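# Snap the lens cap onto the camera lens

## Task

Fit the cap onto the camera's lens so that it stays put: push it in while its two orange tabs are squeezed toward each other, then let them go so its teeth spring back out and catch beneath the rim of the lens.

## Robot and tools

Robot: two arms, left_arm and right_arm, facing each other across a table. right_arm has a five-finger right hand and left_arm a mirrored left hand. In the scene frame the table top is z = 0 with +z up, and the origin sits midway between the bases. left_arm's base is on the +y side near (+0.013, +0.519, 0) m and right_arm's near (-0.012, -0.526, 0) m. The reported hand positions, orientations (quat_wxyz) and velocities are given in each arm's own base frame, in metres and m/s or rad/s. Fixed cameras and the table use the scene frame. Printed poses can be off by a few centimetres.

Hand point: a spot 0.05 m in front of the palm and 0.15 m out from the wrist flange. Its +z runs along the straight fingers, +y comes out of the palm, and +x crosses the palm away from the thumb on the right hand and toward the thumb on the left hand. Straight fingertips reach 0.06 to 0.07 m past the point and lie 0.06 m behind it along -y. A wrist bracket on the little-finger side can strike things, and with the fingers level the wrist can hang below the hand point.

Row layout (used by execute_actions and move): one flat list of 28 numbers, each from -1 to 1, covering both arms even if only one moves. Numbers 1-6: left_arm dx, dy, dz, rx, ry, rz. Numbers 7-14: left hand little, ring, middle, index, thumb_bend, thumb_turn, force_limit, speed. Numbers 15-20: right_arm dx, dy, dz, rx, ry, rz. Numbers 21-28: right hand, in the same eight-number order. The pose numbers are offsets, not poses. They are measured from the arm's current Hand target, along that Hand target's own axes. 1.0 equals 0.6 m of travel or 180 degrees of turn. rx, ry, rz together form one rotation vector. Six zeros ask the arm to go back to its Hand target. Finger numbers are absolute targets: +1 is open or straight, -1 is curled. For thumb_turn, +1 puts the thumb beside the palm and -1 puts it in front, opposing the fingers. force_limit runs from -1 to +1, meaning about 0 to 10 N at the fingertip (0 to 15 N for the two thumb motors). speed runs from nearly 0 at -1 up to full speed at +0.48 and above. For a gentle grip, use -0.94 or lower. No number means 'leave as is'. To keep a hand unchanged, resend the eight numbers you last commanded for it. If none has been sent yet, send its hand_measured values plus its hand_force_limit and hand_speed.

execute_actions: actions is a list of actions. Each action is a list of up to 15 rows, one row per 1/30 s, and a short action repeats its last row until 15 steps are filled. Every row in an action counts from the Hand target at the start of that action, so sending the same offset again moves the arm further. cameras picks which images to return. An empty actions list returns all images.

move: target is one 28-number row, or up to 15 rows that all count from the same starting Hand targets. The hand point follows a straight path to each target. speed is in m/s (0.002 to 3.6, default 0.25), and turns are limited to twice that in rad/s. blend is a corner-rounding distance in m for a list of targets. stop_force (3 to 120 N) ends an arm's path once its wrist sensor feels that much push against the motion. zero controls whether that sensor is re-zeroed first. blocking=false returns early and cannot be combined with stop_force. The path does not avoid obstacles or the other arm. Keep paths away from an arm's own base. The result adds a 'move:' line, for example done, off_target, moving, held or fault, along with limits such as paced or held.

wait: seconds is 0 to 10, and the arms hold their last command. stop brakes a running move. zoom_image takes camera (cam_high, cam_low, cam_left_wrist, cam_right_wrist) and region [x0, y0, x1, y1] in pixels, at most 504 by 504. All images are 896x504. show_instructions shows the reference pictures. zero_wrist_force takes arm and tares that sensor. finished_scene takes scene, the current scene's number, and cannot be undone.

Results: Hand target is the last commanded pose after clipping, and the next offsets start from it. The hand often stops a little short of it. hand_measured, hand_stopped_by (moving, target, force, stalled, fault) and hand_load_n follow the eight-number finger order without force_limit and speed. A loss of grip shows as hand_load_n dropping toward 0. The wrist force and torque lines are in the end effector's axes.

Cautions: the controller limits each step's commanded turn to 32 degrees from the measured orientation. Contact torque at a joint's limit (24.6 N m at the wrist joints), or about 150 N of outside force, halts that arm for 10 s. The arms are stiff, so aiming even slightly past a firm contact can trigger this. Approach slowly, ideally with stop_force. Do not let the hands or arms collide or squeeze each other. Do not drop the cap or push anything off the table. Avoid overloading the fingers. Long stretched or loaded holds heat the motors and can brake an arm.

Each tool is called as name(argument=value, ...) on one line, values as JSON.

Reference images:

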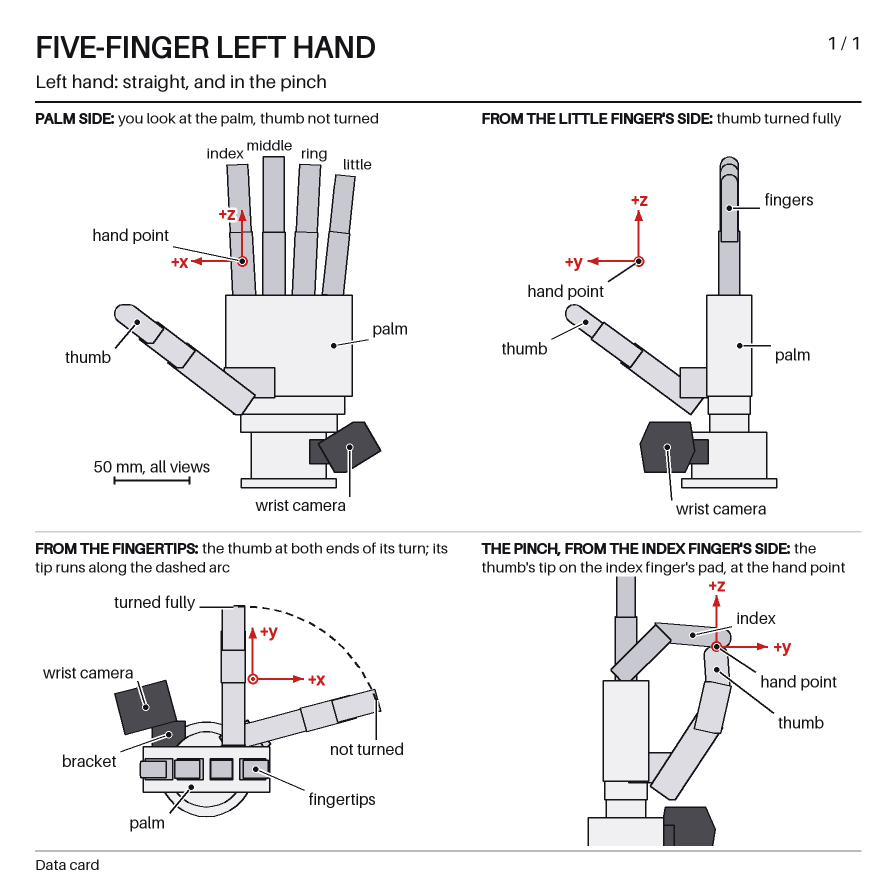

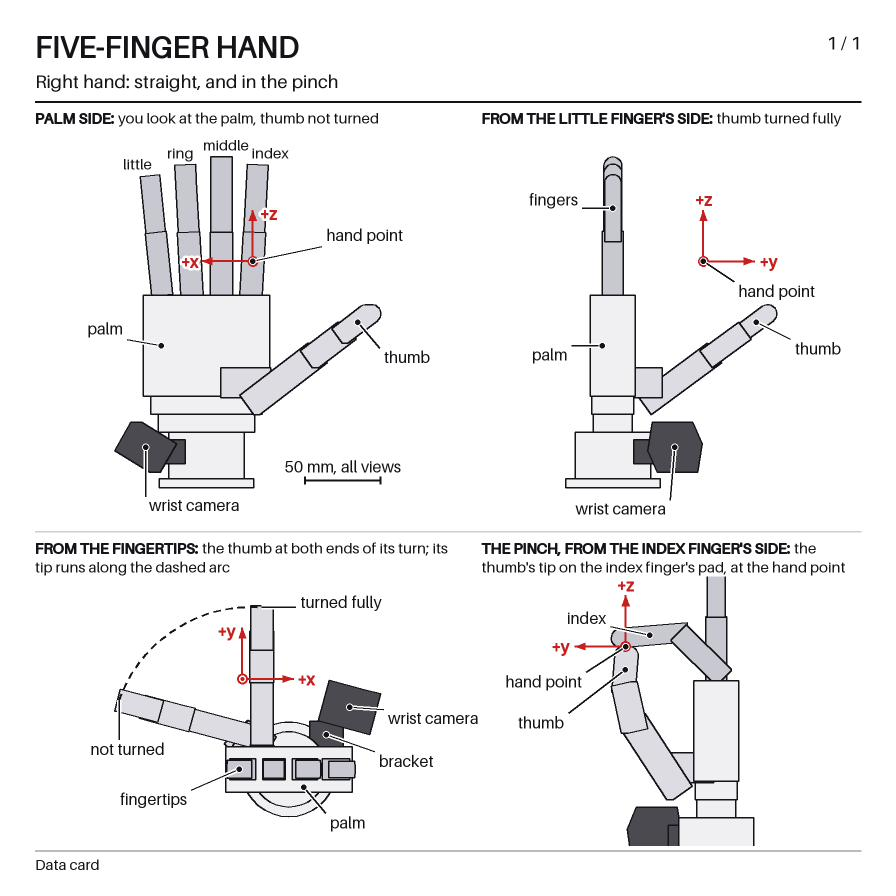

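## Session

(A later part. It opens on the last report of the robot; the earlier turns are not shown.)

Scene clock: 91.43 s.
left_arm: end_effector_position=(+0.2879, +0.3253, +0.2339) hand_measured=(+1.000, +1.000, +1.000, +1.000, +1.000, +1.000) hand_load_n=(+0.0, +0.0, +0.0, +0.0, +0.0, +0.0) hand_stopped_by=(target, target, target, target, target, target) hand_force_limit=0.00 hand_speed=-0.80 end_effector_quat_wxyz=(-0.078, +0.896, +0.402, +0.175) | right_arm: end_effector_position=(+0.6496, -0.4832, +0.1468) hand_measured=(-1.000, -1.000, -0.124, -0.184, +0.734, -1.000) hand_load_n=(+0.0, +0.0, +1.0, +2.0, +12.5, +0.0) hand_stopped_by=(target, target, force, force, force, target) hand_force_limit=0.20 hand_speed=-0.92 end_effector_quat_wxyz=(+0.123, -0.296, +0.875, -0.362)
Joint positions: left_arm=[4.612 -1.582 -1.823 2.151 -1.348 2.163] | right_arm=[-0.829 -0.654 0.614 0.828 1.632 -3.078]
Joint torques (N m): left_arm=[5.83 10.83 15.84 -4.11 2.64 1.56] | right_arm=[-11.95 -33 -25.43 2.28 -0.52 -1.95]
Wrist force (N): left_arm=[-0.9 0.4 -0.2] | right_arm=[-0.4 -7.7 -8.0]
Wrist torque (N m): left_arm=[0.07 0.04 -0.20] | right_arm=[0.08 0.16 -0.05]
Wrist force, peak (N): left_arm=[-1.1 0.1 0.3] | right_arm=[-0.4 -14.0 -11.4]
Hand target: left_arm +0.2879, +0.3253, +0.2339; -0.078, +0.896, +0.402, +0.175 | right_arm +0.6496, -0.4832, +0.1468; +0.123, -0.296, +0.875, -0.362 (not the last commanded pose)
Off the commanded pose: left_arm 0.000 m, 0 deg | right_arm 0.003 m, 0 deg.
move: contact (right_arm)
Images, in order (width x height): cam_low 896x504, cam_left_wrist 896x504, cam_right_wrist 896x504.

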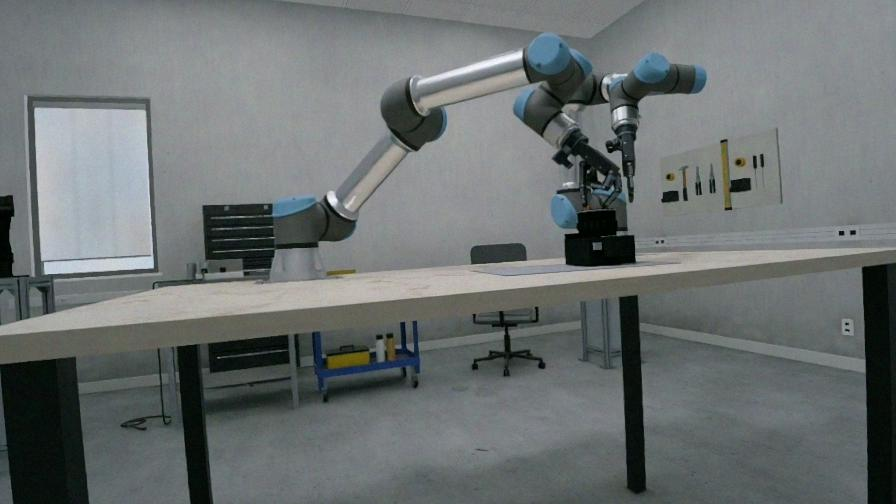

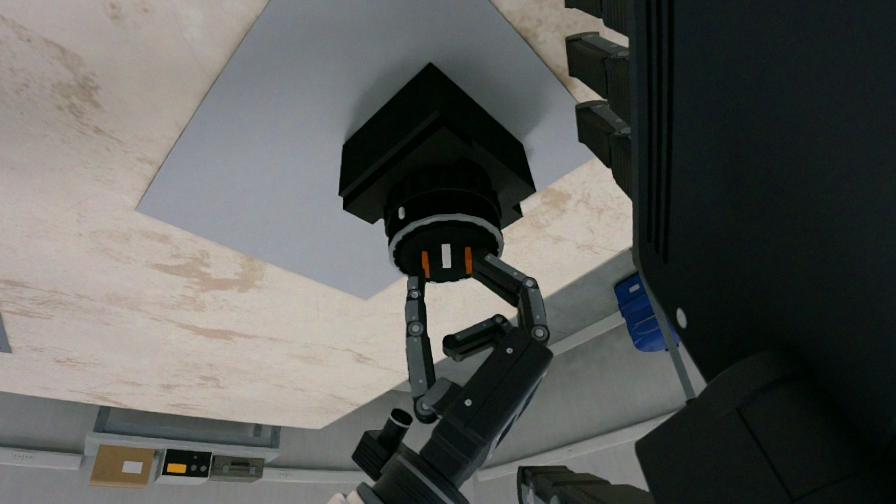

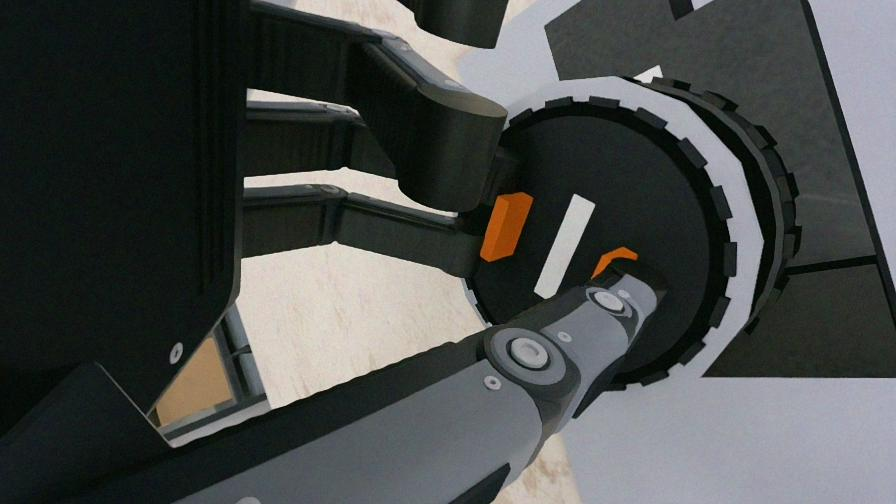

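move(target=[0,0,0,0,0,0,1,1,1,1,1,1,0,-0.8,0,-0.0011,-0.0011,0,0,0,-1,-1,-0.32,-0.32,0.43,-1,0.2,-0.92], speed=0.01, cameras=[])

move(target=[0,0,0,0,0,0,1,1,1,1,1,1,0,-0.8,0,0,0,0,0,0,-1,-1,-0.04,-0.1,0.9,-1,0.2,-0.8], speed=0.05, cameras=["cam_low","cam_left_wrist","cam_right_wrist"])

zoom_image(camera="cam_left_wrist", region=[380, 200, 520, 310])

Scene clock: 94.03 s.
left_arm: end_effector_position=(+0.2879, +0.3253, +0.2339) hand_measured=(+1.000, +1.000, +1.000, +1.000, +1.000, +1.000) hand_load_n=(+0.0, +0.5, +0.0, +0.0, -0.5, +0.0) hand_stopped_by=(target, target, target, target, target, target) hand_force_limit=0.00 hand_speed=-0.80 end_effector_quat_wxyz=(-0.078, +0.896, +0.402, +0.175) | right_arm: end_effector_position=(+0.6496, -0.4832, +0.1476) hand_measured=(-1.000, -1.000, -0.124, -0.184, +0.734, -1.000) hand_load_n=(+0.0, -0.5, +3.5, +4.5, +10.5, +0.0) hand_stopped_by=(target, target, force, force, force, target) hand_force_limit=0.20 hand_speed=-0.92 end_effector_quat_wxyz=(+0.123, -0.296, +0.875, -0.362)
Joint positions: left_arm=[4.612 -1.582 -1.823 2.151 -1.348 2.163] | right_arm=[-0.829 -0.654 0.611 0.83 1.632 -3.078]
Joint torques (N m): left_arm=[5.56 9.61 14.98 -4.02 2.6 1.62] | right_arm=[-11.94 -38.91 -32.39 1.73 -0.6 -1.92]
Wrist force (N): left_arm=[-1.0 0.1 0.1] | right_arm=[-0.8 -0.6 -0.6]
Wrist torque (N m): left_arm=[0.01 0.06 -0.20] | right_arm=[0.12 0.09 0.07]
Wrist force, peak (N): left_arm=[-1.0 0.5 0.1] | right_arm=[-0.5 -8.2 -8.6]
Hand target: left_arm +0.2879, +0.3253, +0.2339; -0.078, +0.896, +0.402, +0.175 | right_arm +0.6496, -0.4832, +0.1477; +0.123, -0.296, +0.875, -0.362
Off the commanded pose: left_arm 0.000 m, 0 deg | right_arm 0.000 m, 0 deg.
move: done
No camera images: "cameras" was empty.

Scene clock: 94.90 s.
left_arm: end_effector_position=(+0.2879, +0.3253, +0.2339) hand_measured=(+1.000, +1.000, +1.000, +1.000, +1.000, +1.000) hand_load_n=(+0.0, +0.0, +0.0, +0.0, +0.0, +0.0) hand_stopped_by=(target, target, target, target, target, target) hand_force_limit=0.00 hand_speed=-0.80 end_effector_quat_wxyz=(-0.078, +0.896, +0.402, +0.175) | right_arm: end_effector_position=(+0.6496, -0.4832, +0.1477) hand_measured=(-1.000, -1.000, -0.078, -0.100, +0.900, -1.000) hand_load_n=(+0.0, +0.0, -12.5, +0.0, -0.5, +0.0) hand_stopped_by=(target, target, stalled, target, target, target) hand_force_limit=0.20 hand_speed=-0.80 end_effector_quat_wxyz=(+0.123, -0.296, +0.875, -0.362)
Joint positions: left_arm=[4.612 -1.582 -1.823 2.151 -1.348 2.163] | right_arm=[-0.829 -0.654 0.611 0.83 1.632 -3.078]
Joint torques (N m): left_arm=[5.99 10.52 13.64 -4.09 2.56 1.55] | right_arm=[-12.54 -39.14 -14.37 -0.5 -0.56 -2.03]
Wrist force (N): left_arm=[-1.3 0.3 -0.1] | right_arm=[-1.6 -8.6 -11.5]
Wrist torque (N m): left_arm=[0.05 0.10 -0.23] | right_arm=[0.03 0.28 -0.06]
Wrist force, peak (N): left_arm=[-1.3 0.3 -0.1] | right_arm=[-0.9 -9.3 -15.8]
Hand target: left_arm +0.2879, +0.3253, +0.2339; -0.078, +0.896, +0.402, +0.175 | right_arm +0.6496, -0.4832, +0.1477; +0.123, -0.296, +0.875, -0.362
Off the commanded pose: left_arm 0.000 m, 0 deg | right_arm 0.000 m, 0 deg.
move: done
Images, in order (width x height): cam_low 896x504, cam_left_wrist 896x504, cam_right_wrist 896x504.

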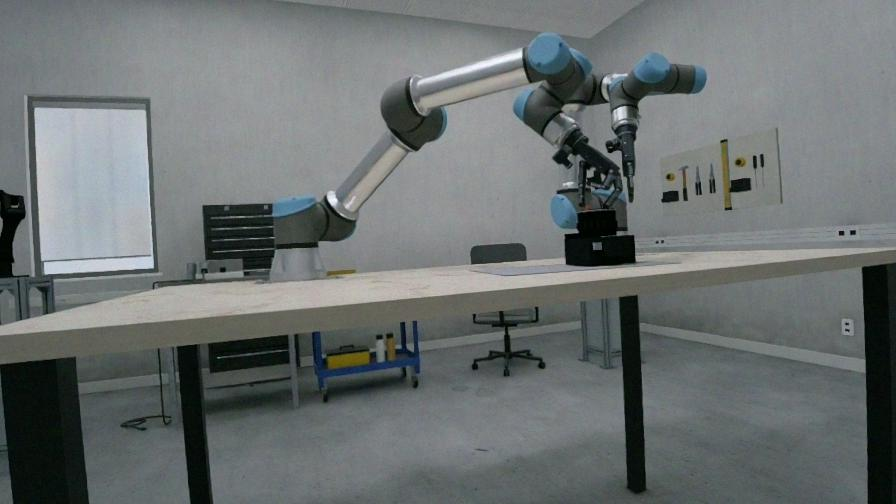

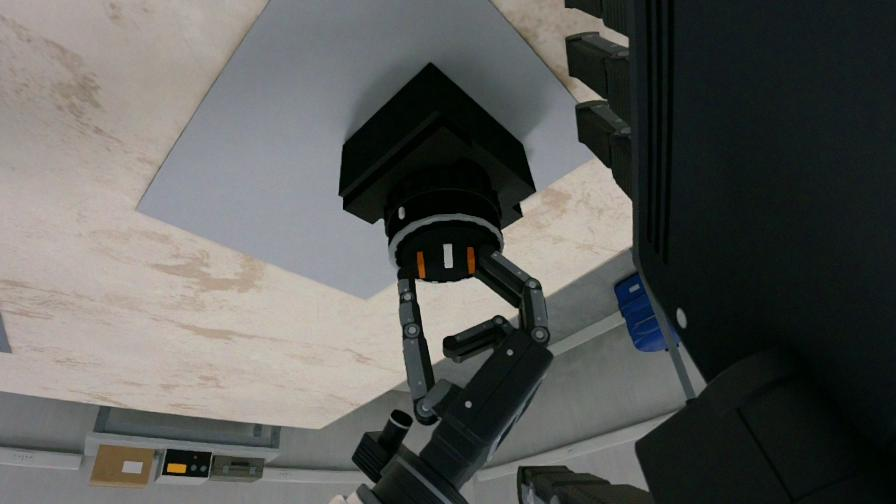

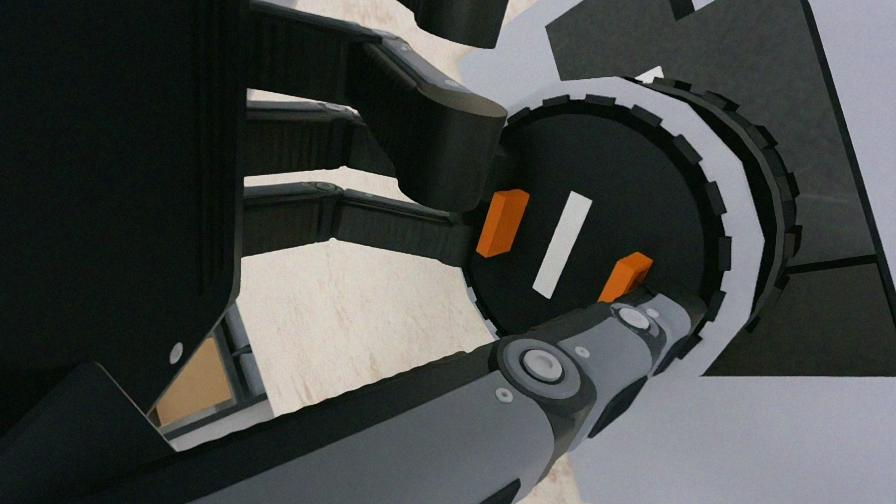

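Scaled by 3.600 from the camera's 896x504 image, which has a finer 1280x720 frame.

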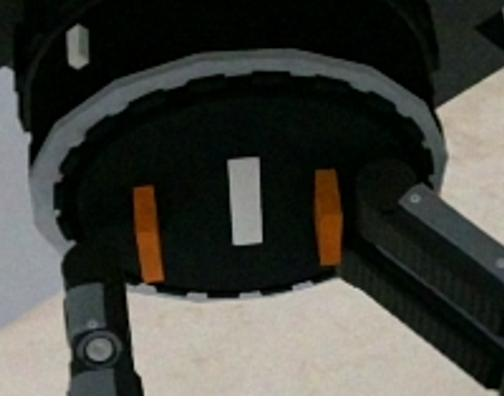

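move(target=[0,0,0,0,0,0,1,1,1,1,1,1,0,-0.8,0,-0.0024,-0.0024,0,0,0,-1,-1,-0.04,-0.1,0.9,-1,0.2,-0.8], speed=0.02, cameras=[])

move(target=[0,0,0,0,0,0,1,1,1,1,1,1,0,-0.8,0,0,0,0,0,0,-1,-1,0.03,-0.02,0.92,-1,0.2,-0.8], speed=0.05, cameras=["cam_left_wrist","cam_right_wrist"])

zoom_image(camera="cam_left_wrist", region=[380, 200, 520, 310])

Scene clock: 96.20 s.
left_arm: end_effector_position=(+0.2879, +0.3253, +0.2339) hand_measured=(+1.000, +1.000, +1.000, +1.000, +1.000, +1.000) hand_load_n=(+0.0, +0.0, +0.0, +0.0, +0.0, +0.0) hand_stopped_by=(target, target, target, target, target, target) hand_force_limit=0.00 hand_speed=-0.80 end_effector_quat_wxyz=(-0.078, +0.896, +0.402, +0.175) | right_arm: end_effector_position=(+0.6496, -0.4832, +0.1496) hand_measured=(-1.000, -1.000, -0.078, -0.100, +0.900, -1.000) hand_load_n=(+0.0, +0.0, +3.0, +0.0, +0.0, +0.0) hand_stopped_by=(target, target, stalled, target, target, target) hand_force_limit=0.20 hand_speed=-0.80 end_effector_quat_wxyz=(+0.123, -0.296, +0.875, -0.362)
Joint positions: left_arm=[4.612 -1.582 -1.823 2.151 -1.348 2.163] | right_arm=[-0.829 -0.653 0.606 0.835 1.632 -3.078]
Joint torques (N m): left_arm=[5.41 10.43 13.73 -4.25 2.57 1.43] | right_arm=[-10.84 -39.57 -30.27 2.79 -0.74 -2.07]
Wrist force (N): left_arm=[-0.4 0.5 0.2] | right_arm=[0.0 -2.2 2.5]
Wrist torque (N m): left_arm=[0.07 -0.02 -0.17] | right_arm=[0.15 0.03 0.05]
Wrist force, peak (N): left_arm=[-1.2 0.3 -0.4] | right_arm=[-1.5 -8.8 -11.7]
Hand target: left_arm +0.2879, +0.3253, +0.2339; -0.078, +0.896, +0.402, +0.175 | right_arm +0.6496, -0.4832, +0.1497; +0.123, -0.296, +0.875, -0.362
Off the commanded pose: left_arm 0.000 m, 0 deg | right_arm 0.000 m, 0 deg.
move: done
No camera images: "cameras" was empty.

Scene clock: 96.70 s.
left_arm: end_effector_position=(+0.2879, +0.3253, +0.2339) hand_measured=(+1.000, +1.000, +1.000, +1.000, +1.000, +1.000) hand_load_n=(+0.0, +0.0, +0.0, +0.0, +0.0, +0.0) hand_stopped_by=(target, target, target, target, target, target) hand_force_limit=0.00 hand_speed=-0.80 end_effector_quat_wxyz=(-0.078, +0.896, +0.402, +0.175) | right_arm: end_effector_position=(+0.6496, -0.4832, +0.1497) hand_measured=(-1.000, -1.000, -0.022, -0.020, +0.920, -1.000) hand_load_n=(+0.5, +0.0, -12.0, +0.0, +0.0, +0.0) hand_stopped_by=(target, target, stalled, target, target, target) hand_force_limit=0.20 hand_speed=-0.80 end_effector_quat_wxyz=(+0.123, -0.296, +0.875, -0.362)
Joint positions: left_arm=[4.612 -1.582 -1.823 2.151 -1.348 2.163] | right_arm=[-0.829 -0.653 0.605 0.836 1.632 -3.078]
Joint torques (N m): left_arm=[5.78 10.67 13.52 -3.92 2.49 1.62] | right_arm=[-8.76 -37.88 -25.97 0.26 -0.55 -1.91]
Wrist force (N): left_arm=[-0.7 0.1 -0.1] | right_arm=[-0.8 -6.2 -11.6]
Wrist torque (N m): left_arm=[0.02 0.01 -0.18] | right_arm=[0.08 0.24 -0.03]
Wrist force, peak (N): left_arm=[-1.0 0.2 0.1] | right_arm=[-1.2 -6.6 -12.5]
Hand target: left_arm +0.2879, +0.3253, +0.2339; -0.078, +0.896, +0.402, +0.175 | right_arm +0.6496, -0.4832, +0.1497; +0.123, -0.296, +0.875, -0.362
Off the commanded pose: left_arm 0.000 m, 0 deg | right_arm 0.000 m, 0 deg.
move: done
Images, in order (width x height): cam_left_wrist 896x504, cam_right_wrist 896x504.

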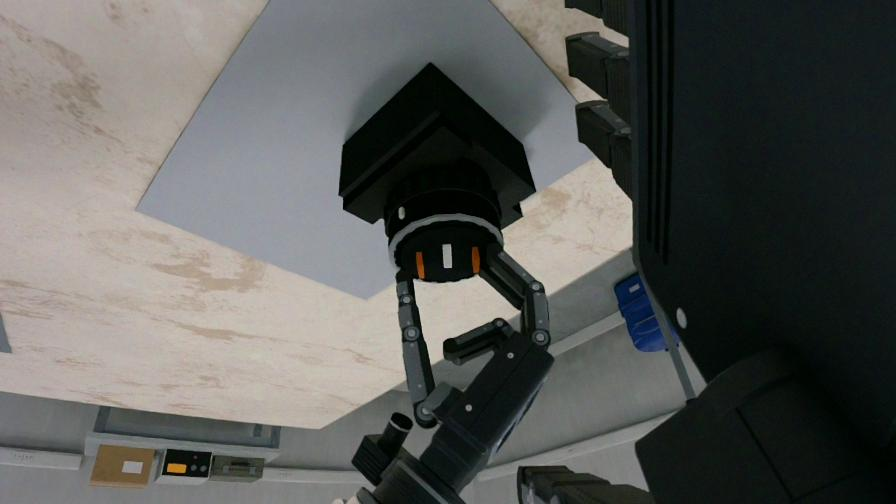

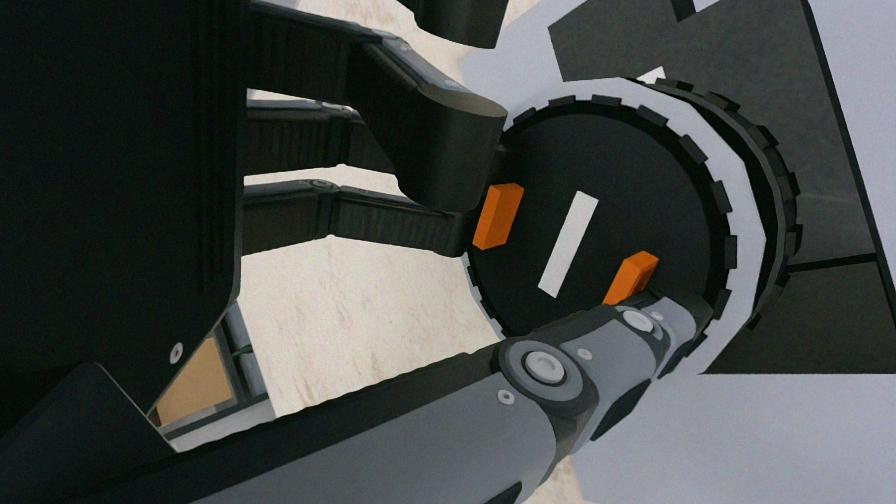

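Scaled by 3.600 from the camera's 896x504 image, which has a finer 1280x720 frame.

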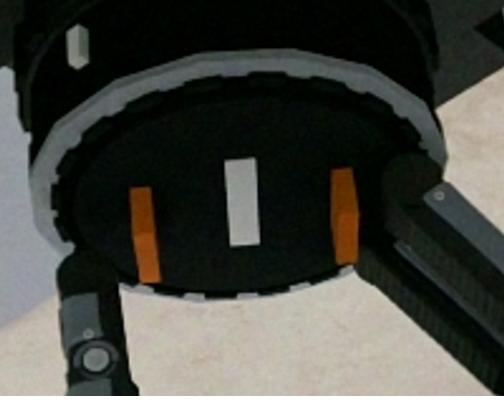

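move(target=[0,0,0,0,0,0,1,1,1,1,1,1,0,-0.8,0,-0.0094,-0.0094,0,0,0,-1,-1,0.03,-0.02,0.92,-1,0.2,-0.8], speed=0.02, cameras=["cam_left_wrist"])

zoom_image(camera="cam_left_wrist", region=[380, 200, 520, 310])

move(target=[0,0,0,0,0,0,1,1,1,1,1,1,0,-0.8,0,-0.083,-0.083,0,0,0,-1,-1,0.03,-0.02,0.92,-1,0.2,-0.8], speed=0.12, cameras=["all"])

zoom_image(camera="cam_left_wrist", region=[380, 200, 520, 310])

zoom_image(camera="cam_low", region=[560, 190, 640, 240])

zoom_image(camera="cam_right_wrist", region=[500, 0, 896, 396])

Scene clock: 98.17 s.
left_arm: end_effector_position=(+0.2879, +0.3253, +0.2339) hand_measured=(+1.000, +1.000, +1.000, +1.000, +1.000, +1.000) hand_load_n=(+0.0, +0.0, -0.5, +0.5, +0.0, +0.0) hand_stopped_by=(target, target, target, target, target, target) hand_force_limit=0.00 hand_speed=-0.80 end_effector_quat_wxyz=(-0.078, +0.896, +0.402, +0.175) | right_arm: end_effector_position=(+0.6496, -0.4832, +0.1576) hand_measured=(-1.000, -1.000, -0.022, -0.020, +0.920, -1.000) hand_load_n=(+0.0, +0.0, +0.0, +0.0, +0.0, +0.0) hand_stopped_by=(target, target, stalled, target, target, target) hand_force_limit=0.20 hand_speed=-0.80 end_effector_quat_wxyz=(+0.123, -0.296, +0.875, -0.362)
Joint positions: left_arm=[4.612 -1.582 -1.823 2.151 -1.348 2.163] | right_arm=[-0.829 -0.651 0.582 0.857 1.632 -3.078]
Joint torques (N m): left_arm=[5.97 10.51 13.23 -4 2.51 1.62] | right_arm=[-7.88 -38.93 -31.18 2.18 -0.54 -2.07]
Wrist force (N): left_arm=[-0.7 0.0 0.0] | right_arm=[-0.9 -0.2 0.5]
Wrist torque (N m): left_arm=[0.01 0.01 -0.18] | right_arm=[0.12 0.09 0.07]
Wrist force, peak (N): left_arm=[-1.0 0.2 0.0] | right_arm=[-1.1 -6.3 -11.7]
Hand target: left_arm +0.2879, +0.3253, +0.2339; -0.078, +0.896, +0.402, +0.175 | right_arm +0.6496, -0.4832, +0.1577; +0.123, -0.296, +0.875, -0.362
Off the commanded pose: left_arm 0.000 m, 0 deg | right_arm 0.000 m, 0 deg.
move: done
Images, in order (width x height): cam_left_wrist 896x504.

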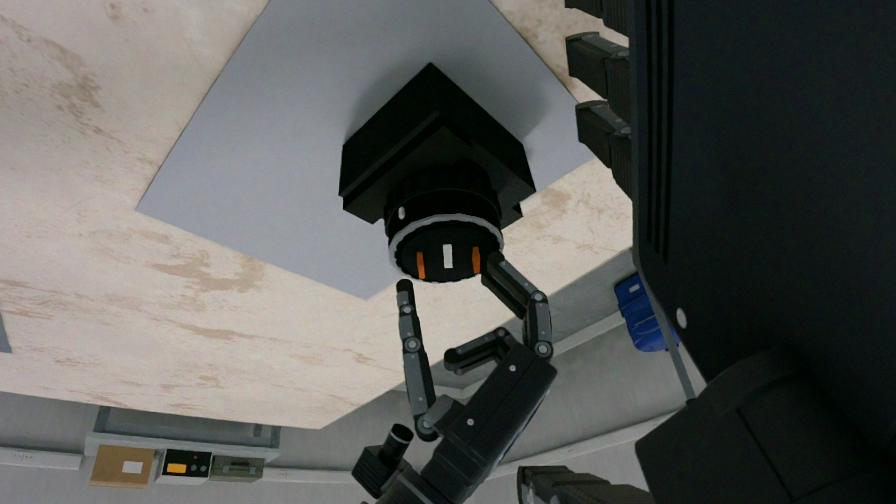

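Scaled by 3.600 from the camera's 896x504 image, which has a finer 1280x720 frame.

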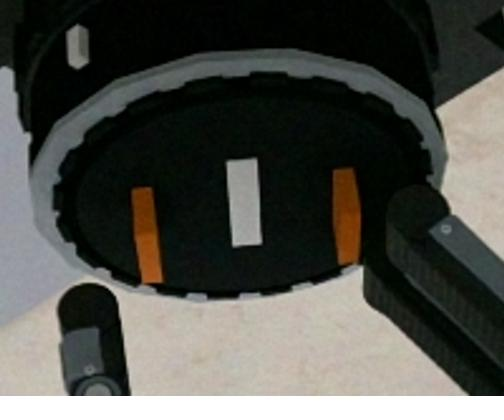

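Scene clock: 99.77 s.
left_arm: end_effector_position=(+0.2879, +0.3253, +0.2339) hand_measured=(+1.000, +1.000, +1.000, +1.000, +1.000, +1.000) hand_load_n=(+0.0, +0.0, +0.0, +0.0, +0.0, +0.0) hand_stopped_by=(target, target, target, target, target, target) hand_force_limit=0.00 hand_speed=-0.80 end_effector_quat_wxyz=(-0.078, +0.896, +0.402, +0.175) | right_arm: end_effector_position=(+0.6495, -0.4832, +0.2281) hand_measured=(-1.000, -1.000, -0.022, -0.020, +0.920, -1.000) hand_load_n=(+0.0, +0.0, +0.0, +0.0, +0.0, +0.0) hand_stopped_by=(target, target, stalled, target, target, target) hand_force_limit=0.20 hand_speed=-0.80 end_effector_quat_wxyz=(+0.123, -0.296, +0.875, -0.362)
Joint positions: left_arm=[4.612 -1.582 -1.823 2.151 -1.348 2.163] | right_arm=[-0.829 -0.571 0.246 1.113 1.632 -3.078]
Joint torques (N m): left_arm=[5.66 10.88 12.85 -3.99 2.53 1.41] | right_arm=[13.09 -39.82 -30.74 2.04 1.72 -2.14]
Wrist force (N): left_arm=[-0.6 0.1 0.2] | right_arm=[-0.5 -0.5 0.5]
Wrist torque (N m): left_arm=[0.00 0.00 -0.17] | right_arm=[0.07 0.04 0.07]
Wrist force, peak (N): left_arm=[-0.7 0.7 -0.1] | right_arm=[-0.6 -1.1 -0.1]
Hand target: left_arm +0.2879, +0.3253, +0.2339; -0.078, +0.896, +0.402, +0.175 | right_arm +0.6496, -0.4833, +0.2281; +0.123, -0.296, +0.875, -0.362
Off the commanded pose: left_arm 0.000 m, 0 deg | right_arm 0.000 m, 0 deg.
move: done

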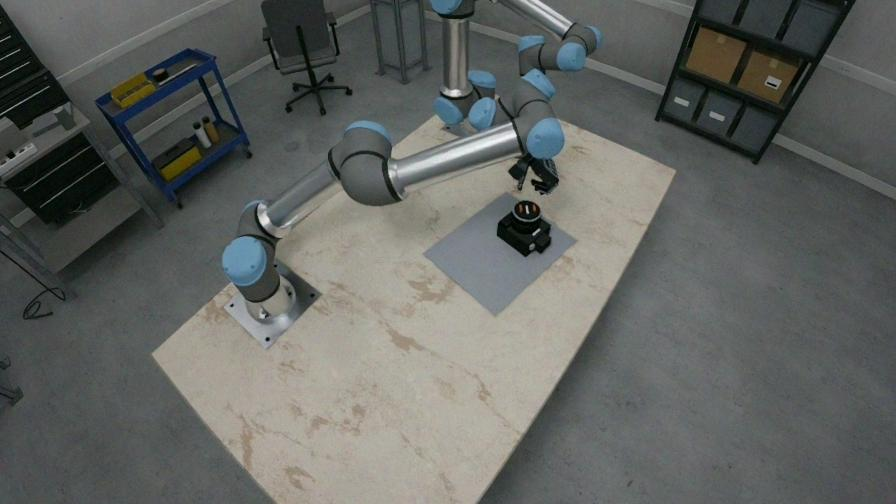

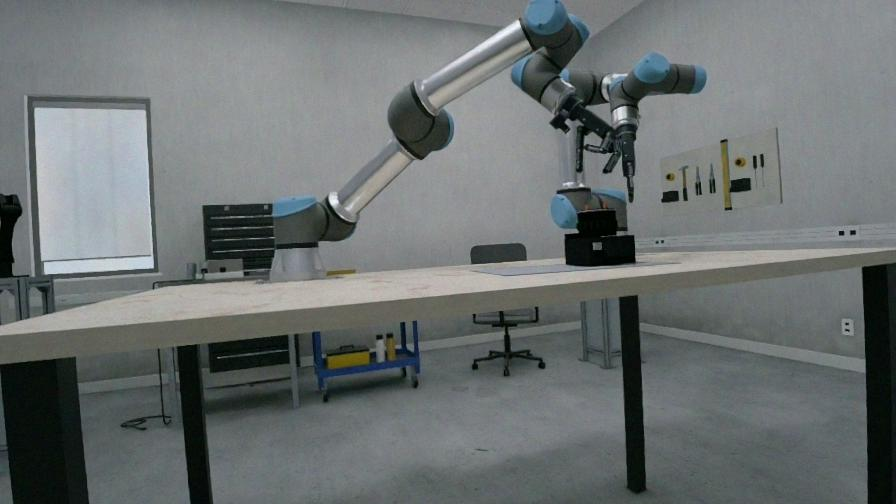

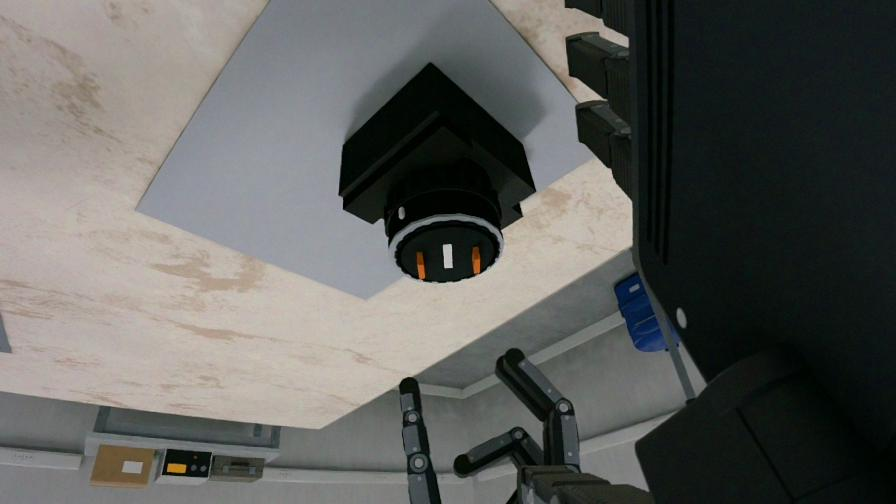

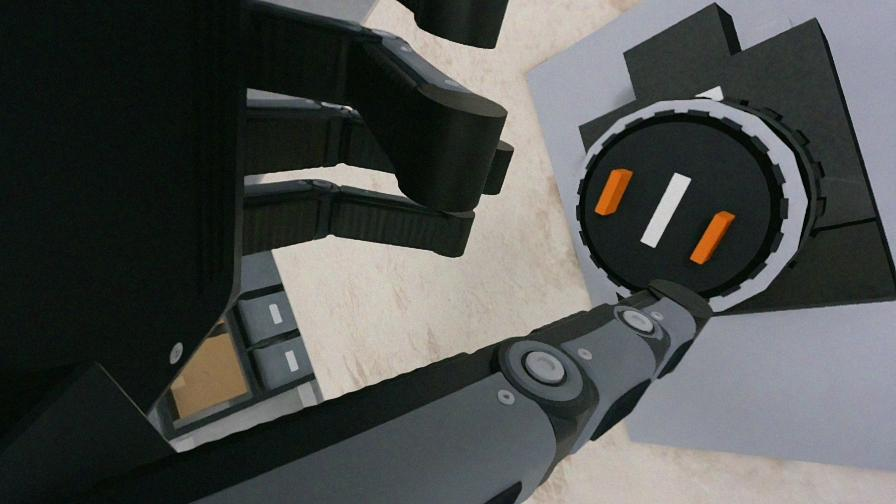

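Scaled by 3.600 from the camera's 896x504 image, which has a finer 1280x720 frame.

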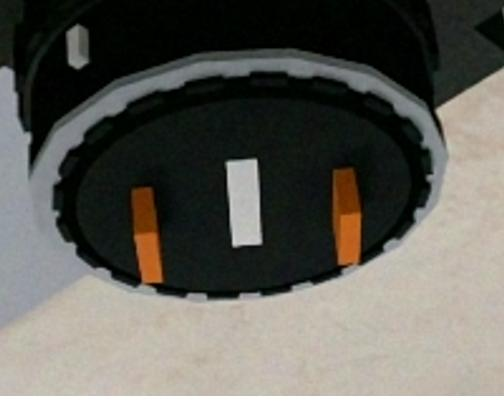

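Scaled by 6.300 from the camera's 896x504 image, which has a finer 1280x720 frame.

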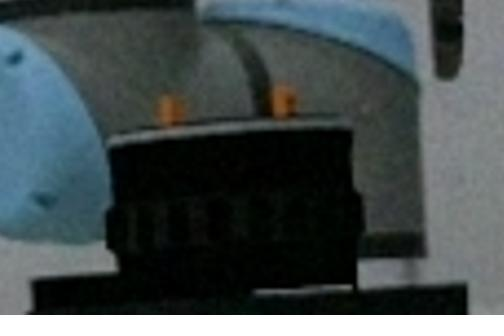

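Scaled by 1.273 from the camera's 896x504 image, which has a finer 1280x720 frame.

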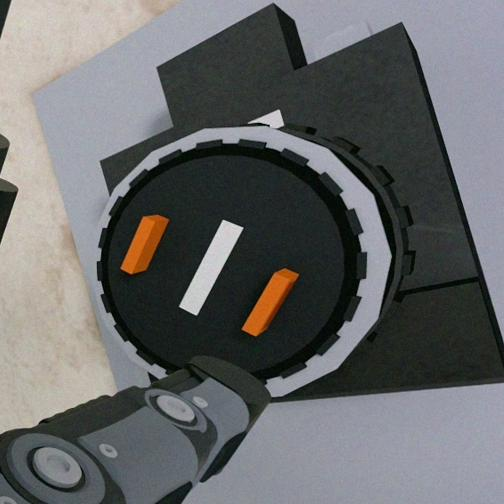

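finished_scene(scene=2)

The scene is finished: the task was done.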